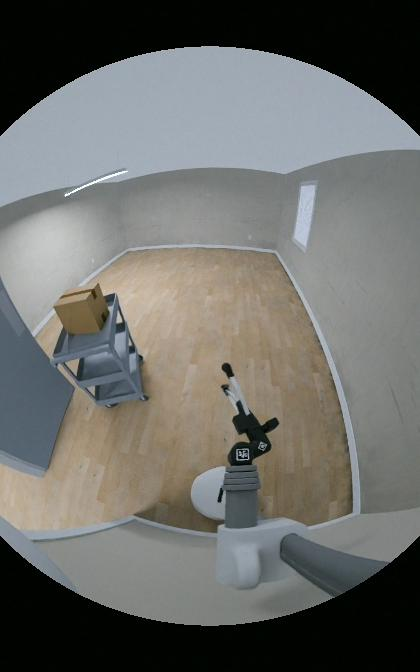

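Call:
move:
  blocking: false
  r2: {"base":{"strafe_m":0.88}}
  cameras: []

Call:
wait:
  seconds: 7
  cameras: ["r2_head_camera","r2_head_left_camera"]

Scene clock: 2671.27 s.
move: r2 moving
r1: as last shown
r1.lidar_m: 0.43 0.39 4.49 5.00 2.07 1.40 1.30 1.24 0.81 0.75 0.77 0.49
r1.servo_current: wrist_yaw_rad=91(111) wrist_pitch_rad=39(46) wrist_roll_rad=72(72) gripper_m=65(65)
r1.wrist_depth_mm: - - - 173 213 176 - / - - - 236 209 174 - / - - - 182 211 179 - / - - - 171 212 174 155 / - - - 177 213 176 156 / - - 185 172 202 177 160 / - 157 - 169 179 172 -
r2.base_odometry: x=-3.753 y=-2.095 heading=+0.313
r2.turned_by_wheels: +0.000
r2.turned_by_imu: +0.001
r2.base_tilt: forward=-0.7 right=+0.1
r2.lidar_m: 5.44 0.96 1.00 1.60 0.50 0.37 0.35 0.39 0.59 1.24 1.34 1.96
r2.base_status: strafe_m moving
r2.joint_positions: lift_m=+0.800 arm_m=+0.000 wrist_yaw_rad=+0.397 wrist_pitch_rad=+0.003 wrist_roll_rad=+1.568 gripper_m=+0.110
r2.joint_status: not commanded
r2.measured_speeds: translate_m=+0.001 strafe_m=+0.141 rotate_rad=-0.006 lift_m=+0.000 arm_m=+0.000 wrist_yaw_rad=+0.000 wrist_pitch_rad=+0.000 wrist_roll_rad=+0.000
r2.motor_effort: lift_m=+21(21) arm_m=+5(5) wheel_0=-14(14) wheel_1=+11(12) wheel_2=+0(4)
r2.servo_current: wrist_yaw_rad=39(65) wrist_pitch_rad=46(46) wrist_roll_rad=59(59) gripper_m=52(52)
r2.hand_pose: x=+0.4706 y=+0.0310 z=+0.9771 quat_wxyz=(+0.694, +0.692, +0.140, +0.139) (m; r2's base frame)
r2.wrist_depth_mm: - - - - - 1921 1336 / - - - - - 1921 1366 / - - - - - 1921 1366 / - - - - - 1921 1336 / - - - - - - 1336 / - - 195 - 193 1756 1366 / - - - - - 1308 1255
pictures: none
No camera images: "cameras" was empty.

Scene clock: 2675.03 s.
earlier move: r2 done
r1.base_odometry: x=-2.932 y=-1.527 heading=+0.794
r1.turned_by_wheels: +0.000
r1.turned_by_imu: +0.000
r1.base_tilt: forward=-1.6 right=+1.2
r1.lidar_m: 0.42 0.36 4.48 5.01 2.06 1.42 1.30 1.21 0.81 0.76 0.78 0.48
r1.base_status: not commanded
r1.joint_positions: lift_m=+0.800 arm_m=+0.000 wrist_yaw_rad=+0.987 wrist_pitch_rad=+0.002 wrist_roll_rad=+0.000 gripper_m=-0.019
r1.joint_status: not commanded
r1.measured_speeds: all 0
r1.motor_effort: lift_m=+23(23) arm_m=-3(4) wheel_0=+17(18) wheel_1=+1(1) wheel_2=+10(10)
r1.servo_current: wrist_yaw_rad=91(124) wrist_pitch_rad=46(52) wrist_roll_rad=33(72) gripper_m=65(72)
r1.hand_pose: x=+0.4028 y=+0.1925 z=+0.9772 quat_wxyz=(+0.881, -0.001, +0.001, +0.474) (m; r1's base frame)
r1.wrist_depth_mm: - - - 173 213 175 - / - - - 236 210 173 - / - - - 181 211 178 - / - - - 172 213 175 154 / - - - 177 213 176 156 / - - 185 171 203 177 160 / - 156 - 170 179 173 -
r2.base_odometry: x=-4.012 y=-1.292 heading=+0.313
r2.turned_by_wheels: +0.000
r2.turned_by_imu: +0.001
r2.base_tilt: forward=-0.7 right=+0.0
r2.lidar_m: 0.57 0.57 0.80 0.75 0.81 3.31 3.26 0.36 0.48 1.72 2.24 3.27
r2.base_status: done
r2.joint_positions: lift_m=+0.800 arm_m=+0.000 wrist_yaw_rad=+0.397 wrist_pitch_rad=+0.003 wrist_roll_rad=+1.568 gripper_m=+0.110
r2.joint_status: not commanded
r2.measured_speeds: all 0
r2.motor_effort: lift_m=+21(21) arm_m=+5(6) wheel_0=-2(14) wheel_1=+2(12) wheel_2=+0(4)
r2.servo_current: wrist_yaw_rad=46(65) wrist_pitch_rad=39(52) wrist_roll_rad=39(59) gripper_m=46(59)
r2.hand_pose: x=+0.4706 y=+0.0310 z=+0.9772 quat_wxyz=(+0.694, +0.692, +0.140, +0.139) (m; r2's base frame)
r2.wrist_depth_mm: - - - - 407 427 1255 / - - - - 359 407 - / - - - 621 603 410 - / - - - 640 627 410 - / - - - 661 668 413 - / - - 195 - 191 1618 1430 / - - - - 364 421 436
wait: 3.77 of 7 s (r2 has come to rest)
pictures: r2_head_camera, r2_head_left_camera
Images, in order (width x height): r2_head_camera 420x560, r2_head_left_camera 420x672.

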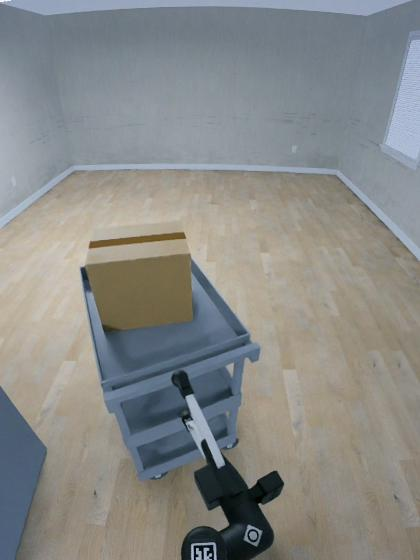

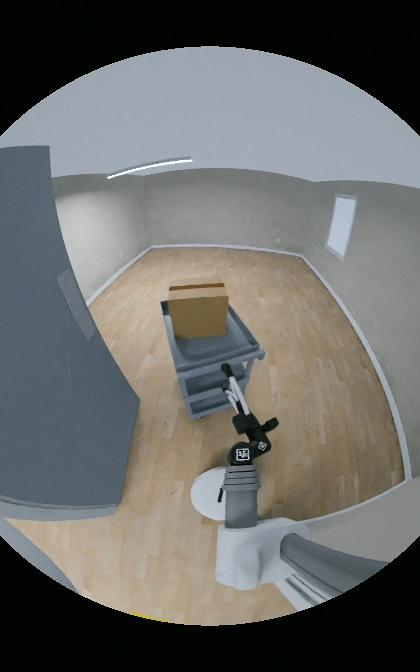

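Call:
move:
  blocking: false
  r2: {"base":{"translate_m":-0.05},"pace":"slow"}
  cameras: []

Call:
wait:
  seconds: 2
  cameras: []

Call:
move:
  blocking: false
  r2: {"joints":{"lift_m":0.677}}
  cameras: []

Call:
wait:
  seconds: 3
  cameras: ["r2_head_camera","r2_wrist_camera"]

Scene clock: 2690.00 s.
move: r2 moving
r1: as last shown
r1.lidar_m: 0.43 0.37 4.50 5.02 2.05 1.39 1.33 1.23 0.82 0.76 0.79 0.49
r1.motor_effort: lift_m=+23(23) arm_m=-4(4) wheel_0=+17(17) wheel_1=+1(1) wheel_2=+10(10)
r1.servo_current: wrist_yaw_rad=111(111) wrist_pitch_rad=39(46) wrist_roll_rad=52(59) gripper_m=72(72)
r1.wrist_depth_mm: - - - 173 213 176 - / - - - 236 210 173 - / - - - 181 210 179 - / - - - 172 212 175 155 / - - - 177 214 176 156 / - - 185 171 202 177 160 / - 157 - 170 179 173 -
r2.base_odometry: x=-4.024 y=-1.296 heading=+0.313
r2.turned_by_wheels: +0.000
r2.turned_by_imu: +0.000
r2.base_tilt: forward=-0.7 right=+0.1
r2.lidar_m: 0.59 0.57 0.78 0.76 0.81 3.31 3.25 0.35 0.46 1.64 2.24 3.27
r2.base_status: translate_m moving
r2.joint_positions: lift_m=+0.800 arm_m=+0.000 wrist_yaw_rad=+0.397 wrist_pitch_rad=+0.003 wrist_roll_rad=+1.568 gripper_m=+0.110
r2.joint_status: not commanded
r2.measured_speeds: translate_m=-0.048 strafe_m=+0.000 rotate_rad=+0.000 lift_m=+0.000 arm_m=+0.000 wrist_yaw_rad=+0.000 wrist_pitch_rad=+0.000 wrist_roll_rad=+0.000
r2.motor_effort: lift_m=+21(21) arm_m=+5(5) wheel_0=-4(7) wheel_1=-4(6) wheel_2=+9(10)
r2.servo_current: wrist_yaw_rad=39(59) wrist_pitch_rad=33(46) wrist_roll_rad=39(59) gripper_m=46(52)
r2.hand_pose: x=+0.4706 y=+0.0310 z=+0.9772 quat_wxyz=(+0.694, +0.692, +0.140, +0.139) (m; r2's base frame)
r2.wrist_depth_mm: - - - - 415 436 1281 / - - - - 359 415 - / - - - 621 421 421 - / - - - 640 421 421 - / - - - 676 424 424 - / - - 194 - 191 1618 1430 / - - - - 373 439 1205
pictures: none
No camera images: "cameras" was empty.

Scene clock: 2691.20 s.
earlier move: r2 done
r1.base_odometry: x=-2.932 y=-1.527 heading=+0.794
r1.turned_by_wheels: +0.000
r1.turned_by_imu: +0.000
r1.base_tilt: forward=-1.6 right=+1.2
r1.lidar_m: 0.44 0.36 4.48 5.00 2.05 1.40 1.31 1.20 0.82 0.74 0.77 0.50
r1.base_status: not commanded
r1.joint_positions: lift_m=+0.800 arm_m=+0.000 wrist_yaw_rad=+0.987 wrist_pitch_rad=+0.002 wrist_roll_rad=+0.000 gripper_m=-0.019
r1.joint_status: not commanded
r1.measured_speeds: all 0
r1.on_its_own: wrist_yaw_rad is at rest, and its servo_current (117 mA) is outside its rest range (0 to 104 mA)
r1.motor_effort: lift_m=+23(23) arm_m=-3(4) wheel_0=+16(18) wheel_1=+1(1) wheel_2=+10(10)
r1.servo_current: wrist_yaw_rad=117(117) wrist_pitch_rad=46(46) wrist_roll_rad=46(65) gripper_m=65(72)
r1.hand_pose: x=+0.4028 y=+0.1925 z=+0.9772 quat_wxyz=(+0.881, -0.001, +0.001, +0.474) (m; r1's base frame)
r1.wrist_depth_mm: - - - 173 213 175 - / - - - 235 209 173 - / - - - 182 211 179 - / - - - 172 212 174 154 / - - - 176 214 176 155 / - - 185 171 203 177 160 / - 157 - 169 179 172 -
r2.base_odometry: x=-4.060 y=-1.307 heading=+0.313
r2.turned_by_wheels: +0.000
r2.turned_by_imu: +0.000
r2.base_tilt: forward=-0.7 right=+0.1
r2.lidar_m: 0.61 0.61 0.81 0.76 0.83 3.27 3.21 0.31 0.42 1.44 2.24 3.27
r2.base_status: done
r2.joint_positions: lift_m=+0.800 arm_m=+0.000 wrist_yaw_rad=+0.397 wrist_pitch_rad=+0.003 wrist_roll_rad=+1.568 gripper_m=+0.110
r2.joint_status: not commanded
r2.measured_speeds: all 0
r2.motor_effort: lift_m=+20(21) arm_m=+5(6) wheel_0=-4(8) wheel_1=-4(8) wheel_2=+6(11)
r2.servo_current: wrist_yaw_rad=46(59) wrist_pitch_rad=39(46) wrist_roll_rad=39(65) gripper_m=46(59)
r2.hand_pose: x=+0.4706 y=+0.0310 z=+0.9772 quat_wxyz=(+0.694, +0.692, +0.140, +0.139) (m; r2's base frame)
r2.wrist_depth_mm: - - - - 452 1708 1308 / - - - - 413 854 - / - - - 661 459 991 - / - - - 691 462 1025 - / - - - 715 459 1025 - / - - 194 - 191 1618 477 / - - - - 407 1983 1336
wait: 1.20 of 2 s (r2 has come to rest)
pictures: none
No camera images: "cameras" was empty.

Scene clock: 2691.70 s.
move: r2 moving
r1.base_odometry: x=-2.932 y=-1.527 heading=+0.794
r1.turned_by_wheels: +0.000
r1.turned_by_imu: +0.000
r1.base_tilt: forward=-1.6 right=+1.2
r1.lidar_m: 0.42 0.39 4.49 5.00 2.06 1.40 1.30 1.21 0.81 0.75 0.79 0.49
r1.base_status: not commanded
r1.joint_positions: lift_m=+0.800 arm_m=+0.000 wrist_yaw_rad=+0.987 wrist_pitch_rad=+0.002 wrist_roll_rad=+0.000 gripper_m=-0.019
r1.joint_status: not commanded
r1.measured_speeds: all 0
r1.motor_effort: lift_m=+23(23) arm_m=-4(4) wheel_0=+17(18) wheel_1=+1(1) wheel_2=+10(10)
r1.servo_current: wrist_yaw_rad=78(124) wrist_pitch_rad=39(52) wrist_roll_rad=59(59) gripper_m=65(72)
r1.hand_pose: x=+0.4028 y=+0.1925 z=+0.9772 quat_wxyz=(+0.881, -0.001, +0.001, +0.474) (m; r1's base frame)
r1.wrist_depth_mm: - - - 173 213 175 - / - - - 236 210 173 - / - - - 182 211 178 - / - - - 171 213 175 154 / - - - 176 214 176 156 / - - 185 170 202 177 160 / - 157 - 169 179 172 -
r2.base_odometry: x=-4.060 y=-1.307 heading=+0.313
r2.turned_by_wheels: +0.000
r2.turned_by_imu: +0.000
r2.base_tilt: forward=-0.6 right=+0.1
r2.lidar_m: 0.61 0.63 0.78 0.76 0.82 3.26 3.20 0.32 0.39 1.43 2.23 3.24
r2.base_status: not commanded
r2.joint_positions: lift_m=+0.762 arm_m=+0.000 wrist_yaw_rad=+0.397 wrist_pitch_rad=+0.003 wrist_roll_rad=+1.568 gripper_m=+0.110
r2.joint_status: lift_m moving
r2.measured_speeds: translate_m=+0.000 strafe_m=+0.000 rotate_rad=+0.000 lift_m=-0.146 arm_m=+0.000 wrist_yaw_rad=+0.000 wrist_pitch_rad=+0.000 wrist_roll_rad=+0.000
r2.motor_effort: lift_m=+12(19) arm_m=+5(6) wheel_0=-4(5) wheel_1=-5(5) wheel_2=+7(7)
r2.servo_current: wrist_yaw_rad=46(52) wrist_pitch_rad=39(46) wrist_roll_rad=46(59) gripper_m=59(59)
r2.hand_pose: x=+0.4706 y=+0.0310 z=+0.9397 quat_wxyz=(+0.694, +0.692, +0.140, +0.139) (m; r2's base frame)
r2.wrist_depth_mm: - - - - 449 1863 609 / - - - - 452 1008 - / - - - 661 455 1042 - / - - - 683 459 1060 - / - - - 715 410 - - / - - 194 - 189 473 473 / - - - - - 1921 1308
pictures: none
No camera images: "cameras" was empty.

Scene clock: 2692.77 s.
earlier move: r2 done
r1.base_odometry: x=-2.932 y=-1.527 heading=+0.794
r1.turned_by_wheels: +0.000
r1.turned_by_imu: +0.000
r1.base_tilt: forward=-1.6 right=+1.2
r1.lidar_m: 0.43 0.38 4.52 5.00 2.04 1.41 1.30 1.22 0.82 0.76 0.77 0.50
r1.base_status: not commanded
r1.joint_positions: lift_m=+0.800 arm_m=+0.000 wrist_yaw_rad=+0.987 wrist_pitch_rad=+0.002 wrist_roll_rad=+0.000 gripper_m=-0.019
r1.joint_status: not commanded
r1.measured_speeds: all 0
r1.motor_effort: lift_m=+23(23) arm_m=-4(4) wheel_0=+17(18) wheel_1=+1(1) wheel_2=+10(10)
r1.servo_current: wrist_yaw_rad=104(124) wrist_pitch_rad=39(52) wrist_roll_rad=52(72) gripper_m=59(72)
r1.hand_pose: x=+0.4028 y=+0.1925 z=+0.9772 quat_wxyz=(+0.881, -0.001, +0.001, +0.474) (m; r1's base frame)
r1.wrist_depth_mm: - - - 174 213 176 - / - - - 236 209 173 - / - - - 182 211 178 - / - - - 171 212 175 155 / - - - 177 214 176 156 / - - 185 171 203 177 160 / - 157 - 169 178 172 -
r2.base_odometry: x=-4.060 y=-1.307 heading=+0.313
r2.turned_by_wheels: +0.000
r2.turned_by_imu: +0.000
r2.base_tilt: forward=-0.7 right=+0.0
r2.lidar_m: 0.62 0.62 0.81 0.75 0.80 3.26 3.23 0.33 0.39 1.44 2.23 3.25
r2.base_status: not commanded
r2.joint_positions: lift_m=+0.677 arm_m=+0.000 wrist_yaw_rad=+0.397 wrist_pitch_rad=+0.003 wrist_roll_rad=+1.568 gripper_m=+0.110
r2.joint_status: all done
r2.measured_speeds: all 0
r2.motor_effort: lift_m=+14(19) arm_m=+5(6) wheel_0=-4(5) wheel_1=-4(5) wheel_2=+6(7)
r2.servo_current: wrist_yaw_rad=39(59) wrist_pitch_rad=46(46) wrist_roll_rad=39(59) gripper_m=52(59)
r2.hand_pose: x=+0.4706 y=+0.0310 z=+0.8547 quat_wxyz=(+0.694, +0.692, +0.140, +0.139) (m; r2's base frame)
r2.wrist_depth_mm: - - - 452 - 1808 452 / - - - 455 - 809 452 / - - 654 455 - - 459 / - - 691 462 - - 459 / - - 699 459 - - 462 / - - 195 462 190 473 469 / - - - - - 1708 1182
wait: 1.07 of 3 s (r2 has come to rest)
pictures: r2_head_camera, r2_wrist_camera
Images, in order (width x height): r2_head_camera 420x560, r2_wrist_camera 616x392.

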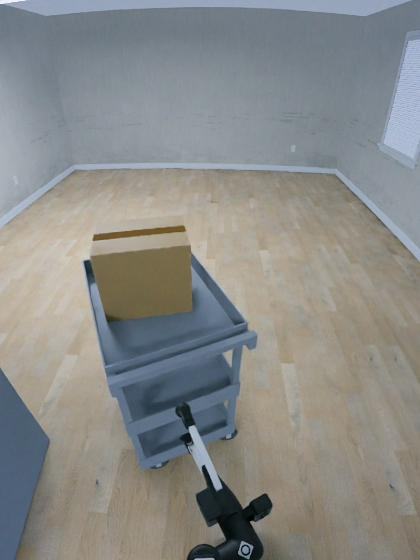

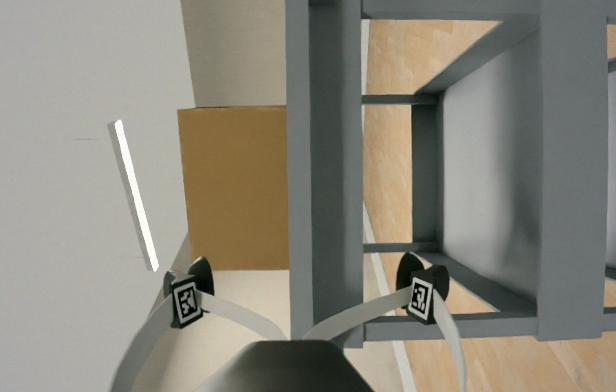

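Call:
move:
  blocking: false
  r2: {"base":{"translate_m":0.2},"pace":"slow"}
  cameras: []

Call:
wait:
  seconds: 5
  cameras: ["r2_head_camera","r2_wrist_camera"]

Scene clock: 2699.50 s.
move: r2 moving
r1: as last shown
r1.lidar_m: 0.43 0.38 4.46 5.02 2.05 1.41 1.31 1.23 0.82 0.76 0.77 0.47
r1.motor_effort: lift_m=+23(23) arm_m=-4(4) wheel_0=+17(17) wheel_1=+1(1) wheel_2=+10(10)
r1.servo_current: wrist_yaw_rad=111(124) wrist_pitch_rad=46(46) wrist_roll_rad=59(72) gripper_m=65(65)
r1.wrist_depth_mm: - - - 174 213 175 - / - - - 236 209 174 - / - - - 181 211 178 - / - - - 171 213 175 155 / - - - 176 214 176 156 / - - 186 171 203 178 159 / - 157 - 170 179 173 -
r2.base_odometry: x=-4.048 y=-1.303 heading=+0.313
r2.turned_by_wheels: +0.000
r2.turned_by_imu: +0.001
r2.base_tilt: forward=-0.7 right=+0.1
r2.lidar_m: 0.62 0.60 0.81 0.74 0.80 3.29 3.21 0.32 0.41 1.52 2.25 3.23
r2.base_status: translate_m moving
r2.joint_positions: lift_m=+0.677 arm_m=+0.000 wrist_yaw_rad=+0.397 wrist_pitch_rad=+0.003 wrist_roll_rad=+1.568 gripper_m=+0.110
r2.joint_status: not commanded
r2.measured_speeds: translate_m=+0.049 strafe_m=+0.000 rotate_rad=+0.002 lift_m=+0.000 arm_m=+0.000 wrist_yaw_rad=+0.000 wrist_pitch_rad=+0.000 wrist_roll_rad=+0.000
r2.motor_effort: lift_m=+14(14) arm_m=+5(6) wheel_0=+9(10) wheel_1=+5(7) wheel_2=-9(10)
r2.servo_current: wrist_yaw_rad=39(52) wrist_pitch_rad=46(46) wrist_roll_rad=52(59) gripper_m=52(59)
r2.hand_pose: x=+0.4706 y=+0.0310 z=+0.8547 quat_wxyz=(+0.694, +0.692, +0.140, +0.139) (m; r2's base frame)
r2.wrist_depth_mm: - - - 436 - 1808 439 / - - - 439 - 866 445 / - - 647 445 - - 445 / - - 676 449 - - 452 / - - 699 452 - - 449 / - - 195 452 191 462 452 / - - - - - 1576 1118
pictures: none
No camera images: "cameras" was empty.

Scene clock: 2702.30 s.
earlier move: r2 done
r1.base_odometry: x=-2.932 y=-1.527 heading=+0.794
r1.turned_by_wheels: +0.000
r1.turned_by_imu: +0.000
r1.base_tilt: forward=-1.6 right=+1.2
r1.lidar_m: 0.43 0.35 4.51 5.00 2.06 1.42 1.31 1.19 0.80 0.76 0.78 0.48
r1.base_status: not commanded
r1.joint_positions: lift_m=+0.800 arm_m=+0.000 wrist_yaw_rad=+0.987 wrist_pitch_rad=+0.002 wrist_roll_rad=+0.000 gripper_m=-0.019
r1.joint_status: not commanded
r1.measured_speeds: all 0
r1.motor_effort: lift_m=+23(23) arm_m=-4(4) wheel_0=+16(18) wheel_1=+1(1) wheel_2=+10(10)
r1.servo_current: wrist_yaw_rad=91(124) wrist_pitch_rad=46(52) wrist_roll_rad=33(72) gripper_m=65(72)
r1.hand_pose: x=+0.4028 y=+0.1925 z=+0.9772 quat_wxyz=(+0.881, -0.001, +0.001, +0.474) (m; r1's base frame)
r1.wrist_depth_mm: - - - 173 213 175 - / - - - 236 209 174 - / - - - 182 211 178 - / - - - 172 211 175 155 / - - - 176 214 176 156 / - - 186 171 202 177 160 / - 157 - 169 179 173 -
r2.base_odometry: x=-3.870 y=-1.246 heading=+0.313
r2.turned_by_wheels: +0.000
r2.turned_by_imu: +0.000
r2.base_tilt: forward=-0.7 right=+0.1
r2.lidar_m: 0.47 0.42 0.80 0.75 0.78 3.47 3.43 0.48 0.72 2.10 2.25 0.56
r2.base_status: done
r2.joint_positions: lift_m=+0.677 arm_m=+0.000 wrist_yaw_rad=+0.397 wrist_pitch_rad=+0.003 wrist_roll_rad=+1.568 gripper_m=+0.110
r2.joint_status: not commanded
r2.measured_speeds: all 0
r2.motor_effort: lift_m=+14(14) arm_m=+5(6) wheel_0=+5(10) wheel_1=+5(8) wheel_2=-6(11)
r2.servo_current: wrist_yaw_rad=52(59) wrist_pitch_rad=39(46) wrist_roll_rad=52(59) gripper_m=52(59)
r2.hand_pose: x=+0.4706 y=+0.0310 z=+0.8547 quat_wxyz=(+0.694, +0.692, +0.140, +0.139) (m; r2's base frame)
r2.wrist_depth_mm: - - - 212 271 1708 1229 / - - - 213 273 1576 - / - - 477 214 272 - - / - - 488 274 274 - - / - - 508 276 277 - - / - - 198 219 193 - - / - - - - - 1708 -
wait: 2.80 of 5 s (r2 has come to rest)
pictures: r2_head_camera, r2_wrist_camera
Images, in order (width x height): r2_head_camera 420x560, r2_wrist_camera 616x392.

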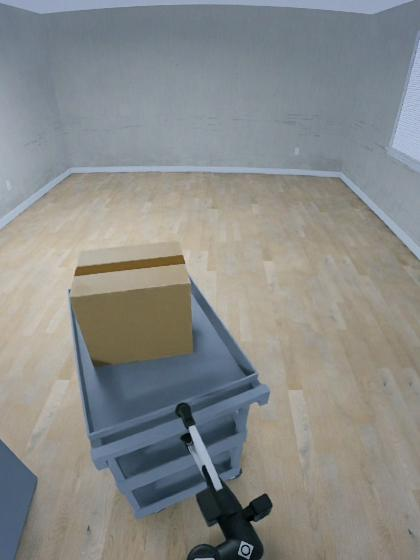

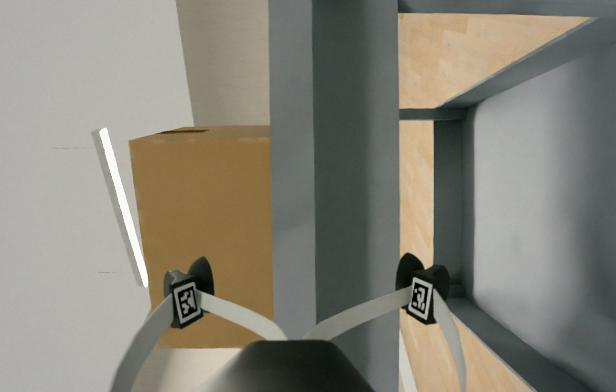

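Call:
move:
  blocking: false
  r2: {"base":{"translate_m":0.035},"pace":"slow"}
  cameras: []

Call:
wait:
  seconds: 2
  cameras: []

Call:
move:
  blocking: false
  r2: {"joints":{"gripper_m":-0.03}}
  cameras: []

Call:
wait:
  seconds: 3
  cameras: ["r2_head_camera"]

Scene clock: 2708.77 s.
move: r2 moving
r1: as last shown
r1.lidar_m: 0.43 0.37 4.50 5.00 2.01 1.43 1.31 1.21 0.80 0.76 0.78 0.48
r1.motor_effort: lift_m=+23(23) arm_m=-3(4) wheel_0=+16(17) wheel_1=+1(1) wheel_2=+10(10)
r1.servo_current: wrist_yaw_rad=91(104) wrist_pitch_rad=39(52) wrist_roll_rad=59(65) gripper_m=65(65)
r1.wrist_depth_mm: - - - 174 212 176 - / - - - 236 210 173 - / - - - 182 210 178 - / - - - 172 212 175 155 / - - - 177 214 176 156 / - - 185 171 202 177 160 / - 157 - 169 178 172 -
r2.base_odometry: x=-3.858 y=-1.242 heading=+0.313
r2.turned_by_wheels: +0.000
r2.turned_by_imu: +0.000
r2.base_tilt: forward=-0.7 right=+0.1
r2.lidar_m: 0.44 0.41 0.79 0.75 0.78 3.48 3.43 0.52 0.73 2.10 2.27 0.54
r2.base_status: translate_m moving
r2.joint_positions: lift_m=+0.677 arm_m=+0.000 wrist_yaw_rad=+0.397 wrist_pitch_rad=+0.003 wrist_roll_rad=+1.568 gripper_m=+0.110
r2.joint_status: not commanded
r2.measured_speeds: translate_m=+0.048 strafe_m=+0.001 rotate_rad=-0.002 lift_m=+0.000 arm_m=+0.000 wrist_yaw_rad=+0.000 wrist_pitch_rad=+0.000 wrist_roll_rad=+0.000
r2.motor_effort: lift_m=+14(14) arm_m=+5(6) wheel_0=+5(8) wheel_1=+6(9) wheel_2=-10(11)
r2.servo_current: wrist_yaw_rad=39(59) wrist_pitch_rad=46(46) wrist_roll_rad=46(52) gripper_m=52(59)
r2.hand_pose: x=+0.4706 y=+0.0310 z=+0.8547 quat_wxyz=(+0.694, +0.692, +0.140, +0.139) (m; r2's base frame)
r2.wrist_depth_mm: - - - 202 262 1661 1205 / - - - 202 260 1618 - / - - 462 204 263 866 - / - - 477 206 266 878 - / - - 488 207 266 - - / - - 198 208 193 - - / - - 539 - - 1756 -
pictures: none
No camera images: "cameras" was empty.

Scene clock: 2709.73 s.
earlier move: r2 done
r1.base_odometry: x=-2.932 y=-1.527 heading=+0.794
r1.turned_by_wheels: +0.000
r1.turned_by_imu: +0.000
r1.base_tilt: forward=-1.6 right=+1.2
r1.lidar_m: 0.42 0.37 4.50 5.00 2.06 1.42 1.31 1.23 0.81 0.75 0.76 0.50
r1.base_status: not commanded
r1.joint_positions: lift_m=+0.800 arm_m=+0.000 wrist_yaw_rad=+0.987 wrist_pitch_rad=+0.002 wrist_roll_rad=+0.000 gripper_m=-0.019
r1.joint_status: not commanded
r1.measured_speeds: all 0
r1.on_its_own: wrist_yaw_rad is at rest, and its servo_current (111 mA) is outside its rest range (0 to 104 mA)
r1.motor_effort: lift_m=+23(23) arm_m=-4(4) wheel_0=+17(18) wheel_1=+1(1) wheel_2=+10(10)
r1.servo_current: wrist_yaw_rad=111(111) wrist_pitch_rad=46(52) wrist_roll_rad=46(65) gripper_m=65(72)
r1.hand_pose: x=+0.4028 y=+0.1925 z=+0.9772 quat_wxyz=(+0.881, -0.001, +0.001, +0.474) (m; r1's base frame)
r1.wrist_depth_mm: - - - 173 213 175 - / - - - 236 209 173 - / - - - 181 210 179 - / - - - 171 213 175 155 / - - - 177 213 176 156 / - - 185 171 202 177 160 / - 157 - 170 179 173 -
r2.base_odometry: x=-3.837 y=-1.235 heading=+0.313
r2.turned_by_wheels: +0.000
r2.turned_by_imu: +0.001
r2.base_tilt: forward=-0.7 right=+0.1
r2.lidar_m: 0.41 0.39 0.80 0.76 0.81 3.49 3.44 0.52 0.76 2.08 2.26 0.53
r2.base_status: done
r2.joint_positions: lift_m=+0.677 arm_m=+0.000 wrist_yaw_rad=+0.397 wrist_pitch_rad=+0.003 wrist_roll_rad=+1.568 gripper_m=+0.110
r2.joint_status: not commanded
r2.measured_speeds: all 0
r2.motor_effort: lift_m=+14(14) arm_m=+5(6) wheel_0=+3(8) wheel_1=+5(9) wheel_2=-5(11)
r2.servo_current: wrist_yaw_rad=52(59) wrist_pitch_rad=39(46) wrist_roll_rad=33(59) gripper_m=52(59)
r2.hand_pose: x=+0.4706 y=+0.0310 z=+0.8547 quat_wxyz=(+0.694, +0.692, +0.140, +0.139) (m; r2's base frame)
r2.wrist_depth_mm: - - - 180 239 1618 1160 / - - - 181 240 1708 - / - - 500 182 241 831 - / - 455 449 183 243 842 - / - 480 466 185 245 854 - / - - 200 185 189 - - / - - 508 - - 1808 -
wait: 0.97 of 2 s (r2 has come to rest)
pictures: none
No camera images: "cameras" was empty.

Scene clock: 2710.23 s.
move: r2 moving
r1.base_odometry: x=-2.932 y=-1.527 heading=+0.794
r1.turned_by_wheels: +0.000
r1.turned_by_imu: +0.000
r1.base_tilt: forward=-1.6 right=+1.2
r1.lidar_m: 0.42 0.37 4.49 5.01 2.07 1.41 1.29 1.24 0.84 0.75 0.79 0.50
r1.base_status: not commanded
r1.joint_positions: lift_m=+0.800 arm_m=+0.000 wrist_yaw_rad=+0.987 wrist_pitch_rad=+0.002 wrist_roll_rad=+0.000 gripper_m=-0.019
r1.joint_status: not commanded
r1.measured_speeds: all 0
r1.motor_effort: lift_m=+23(23) arm_m=-4(4) wheel_0=+17(17) wheel_1=+1(1) wheel_2=+10(10)
r1.servo_current: wrist_yaw_rad=85(111) wrist_pitch_rad=39(52) wrist_roll_rad=46(59) gripper_m=65(72)
r1.hand_pose: x=+0.4028 y=+0.1925 z=+0.9772 quat_wxyz=(+0.881, -0.001, +0.001, +0.474) (m; r1's base frame)
r1.wrist_depth_mm: - - - 173 213 176 - / - - - 236 208 174 - / - - - 182 211 178 - / - - - 171 212 175 154 / - - - 176 213 176 156 / - - 185 171 202 177 160 / - 157 - 170 178 173 -
r2.base_odometry: x=-3.837 y=-1.235 heading=+0.313
r2.turned_by_wheels: +0.000
r2.turned_by_imu: +0.000
r2.base_tilt: forward=-0.7 right=+0.1
r2.lidar_m: 0.41 0.40 0.79 0.76 0.80 3.50 3.45 0.52 0.77 2.11 2.26 0.51
r2.base_status: not commanded
r2.joint_positions: lift_m=+0.677 arm_m=+0.000 wrist_yaw_rad=+0.397 wrist_pitch_rad=+0.003 wrist_roll_rad=+1.568 gripper_m=+0.094
r2.joint_status: gripper_m moving
r2.measured_speeds: all 0
r2.motor_effort: lift_m=+14(14) arm_m=+5(5) wheel_0=+3(4) wheel_1=+5(6) wheel_2=-4(5)
r2.servo_current: wrist_yaw_rad=46(52) wrist_pitch_rad=46(46) wrist_roll_rad=46(52) gripper_m=117(117)
r2.hand_pose: x=+0.4706 y=+0.0310 z=+0.8547 quat_wxyz=(+0.694, +0.692, +0.140, +0.139) (m; r2's base frame)
r2.wrist_depth_mm: - - - 180 237 1708 1160 / - - - 181 240 1661 - / - - 508 182 241 842 - / - 459 452 183 243 842 - / - 480 473 185 245 842 - / - - 195 185 195 - - / - - 508 - - 1808 -
pictures: none
No camera images: "cameras" was empty.

Scene clock: 2711.83 s.
earlier move: r2 done
r1.base_odometry: x=-2.932 y=-1.527 heading=+0.794
r1.turned_by_wheels: +0.000
r1.turned_by_imu: +0.000
r1.base_tilt: forward=-1.6 right=+1.2
r1.lidar_m: 0.43 0.37 4.49 5.01 2.05 1.42 1.30 1.20 0.80 0.76 0.76 0.49
r1.base_status: not commanded
r1.joint_positions: lift_m=+0.800 arm_m=+0.000 wrist_yaw_rad=+0.987 wrist_pitch_rad=+0.002 wrist_roll_rad=+0.000 gripper_m=-0.019
r1.joint_status: not commanded
r1.measured_speeds: all 0
r1.motor_effort: lift_m=+23(23) arm_m=-4(4) wheel_0=+17(18) wheel_1=+1(1) wheel_2=+10(10)
r1.servo_current: wrist_yaw_rad=104(124) wrist_pitch_rad=52(52) wrist_roll_rad=39(65) gripper_m=65(72)
r1.hand_pose: x=+0.4028 y=+0.1925 z=+0.9772 quat_wxyz=(+0.881, -0.001, +0.001, +0.474) (m; r1's base frame)
r1.wrist_depth_mm: - - - 174 213 175 - / - - - 235 210 173 - / - - - 182 210 178 - / - - - 171 212 175 155 / - - - 176 215 176 156 / - - 186 172 202 177 160 / - 157 - 169 179 173 -
r2.base_odometry: x=-3.836 y=-1.235 heading=+0.314
r2.turned_by_wheels: +0.000
r2.turned_by_imu: +0.001
r2.base_tilt: forward=-0.6 right=+0.0
r2.lidar_m: 0.41 0.36 0.78 0.75 0.79 3.51 3.45 0.53 0.75 2.10 2.26 0.51
r2.base_status: not commanded
r2.joint_positions: lift_m=+0.677 arm_m=+0.000 wrist_yaw_rad=+0.401 wrist_pitch_rad=+0.003 wrist_roll_rad=+1.568 gripper_m=-0.028
r2.joint_status: all done
r2.measured_speeds: all 0
r2.motor_effort: lift_m=+14(14) arm_m=-4(6) wheel_0=+3(4) wheel_1=+3(6) wheel_2=+2(5)
r2.servo_current: wrist_yaw_rad=52(59) wrist_pitch_rad=46(52) wrist_roll_rad=46(65) gripper_m=130(293)
r2.hand_pose: x=+0.4706 y=+0.0320 z=+0.8547 quat_wxyz=(+0.694, +0.692, +0.142, +0.140) (m; r2's base frame)
r2.wrist_depth_mm: - - - 165 223 1708 1160 / - - - 166 225 1576 - / - - 430 168 228 809 - / - 442 442 229 229 820 - / - 469 459 171 231 842 - / - - 187 173 180 - - / - - 500 - 236 1618 -
wait: 1.60 of 3 s (r2 has come to rest)
pictures: r2_head_camera
Images, in order (width x height): r2_head_camera 420x560.

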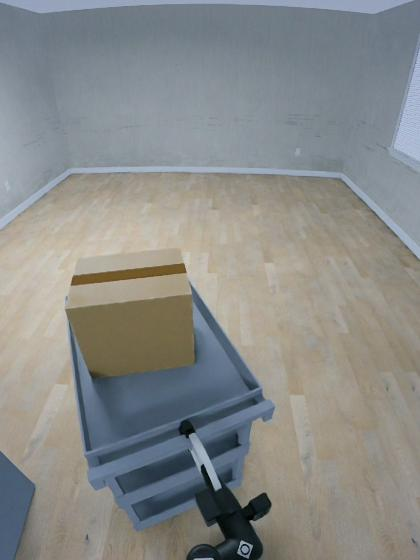

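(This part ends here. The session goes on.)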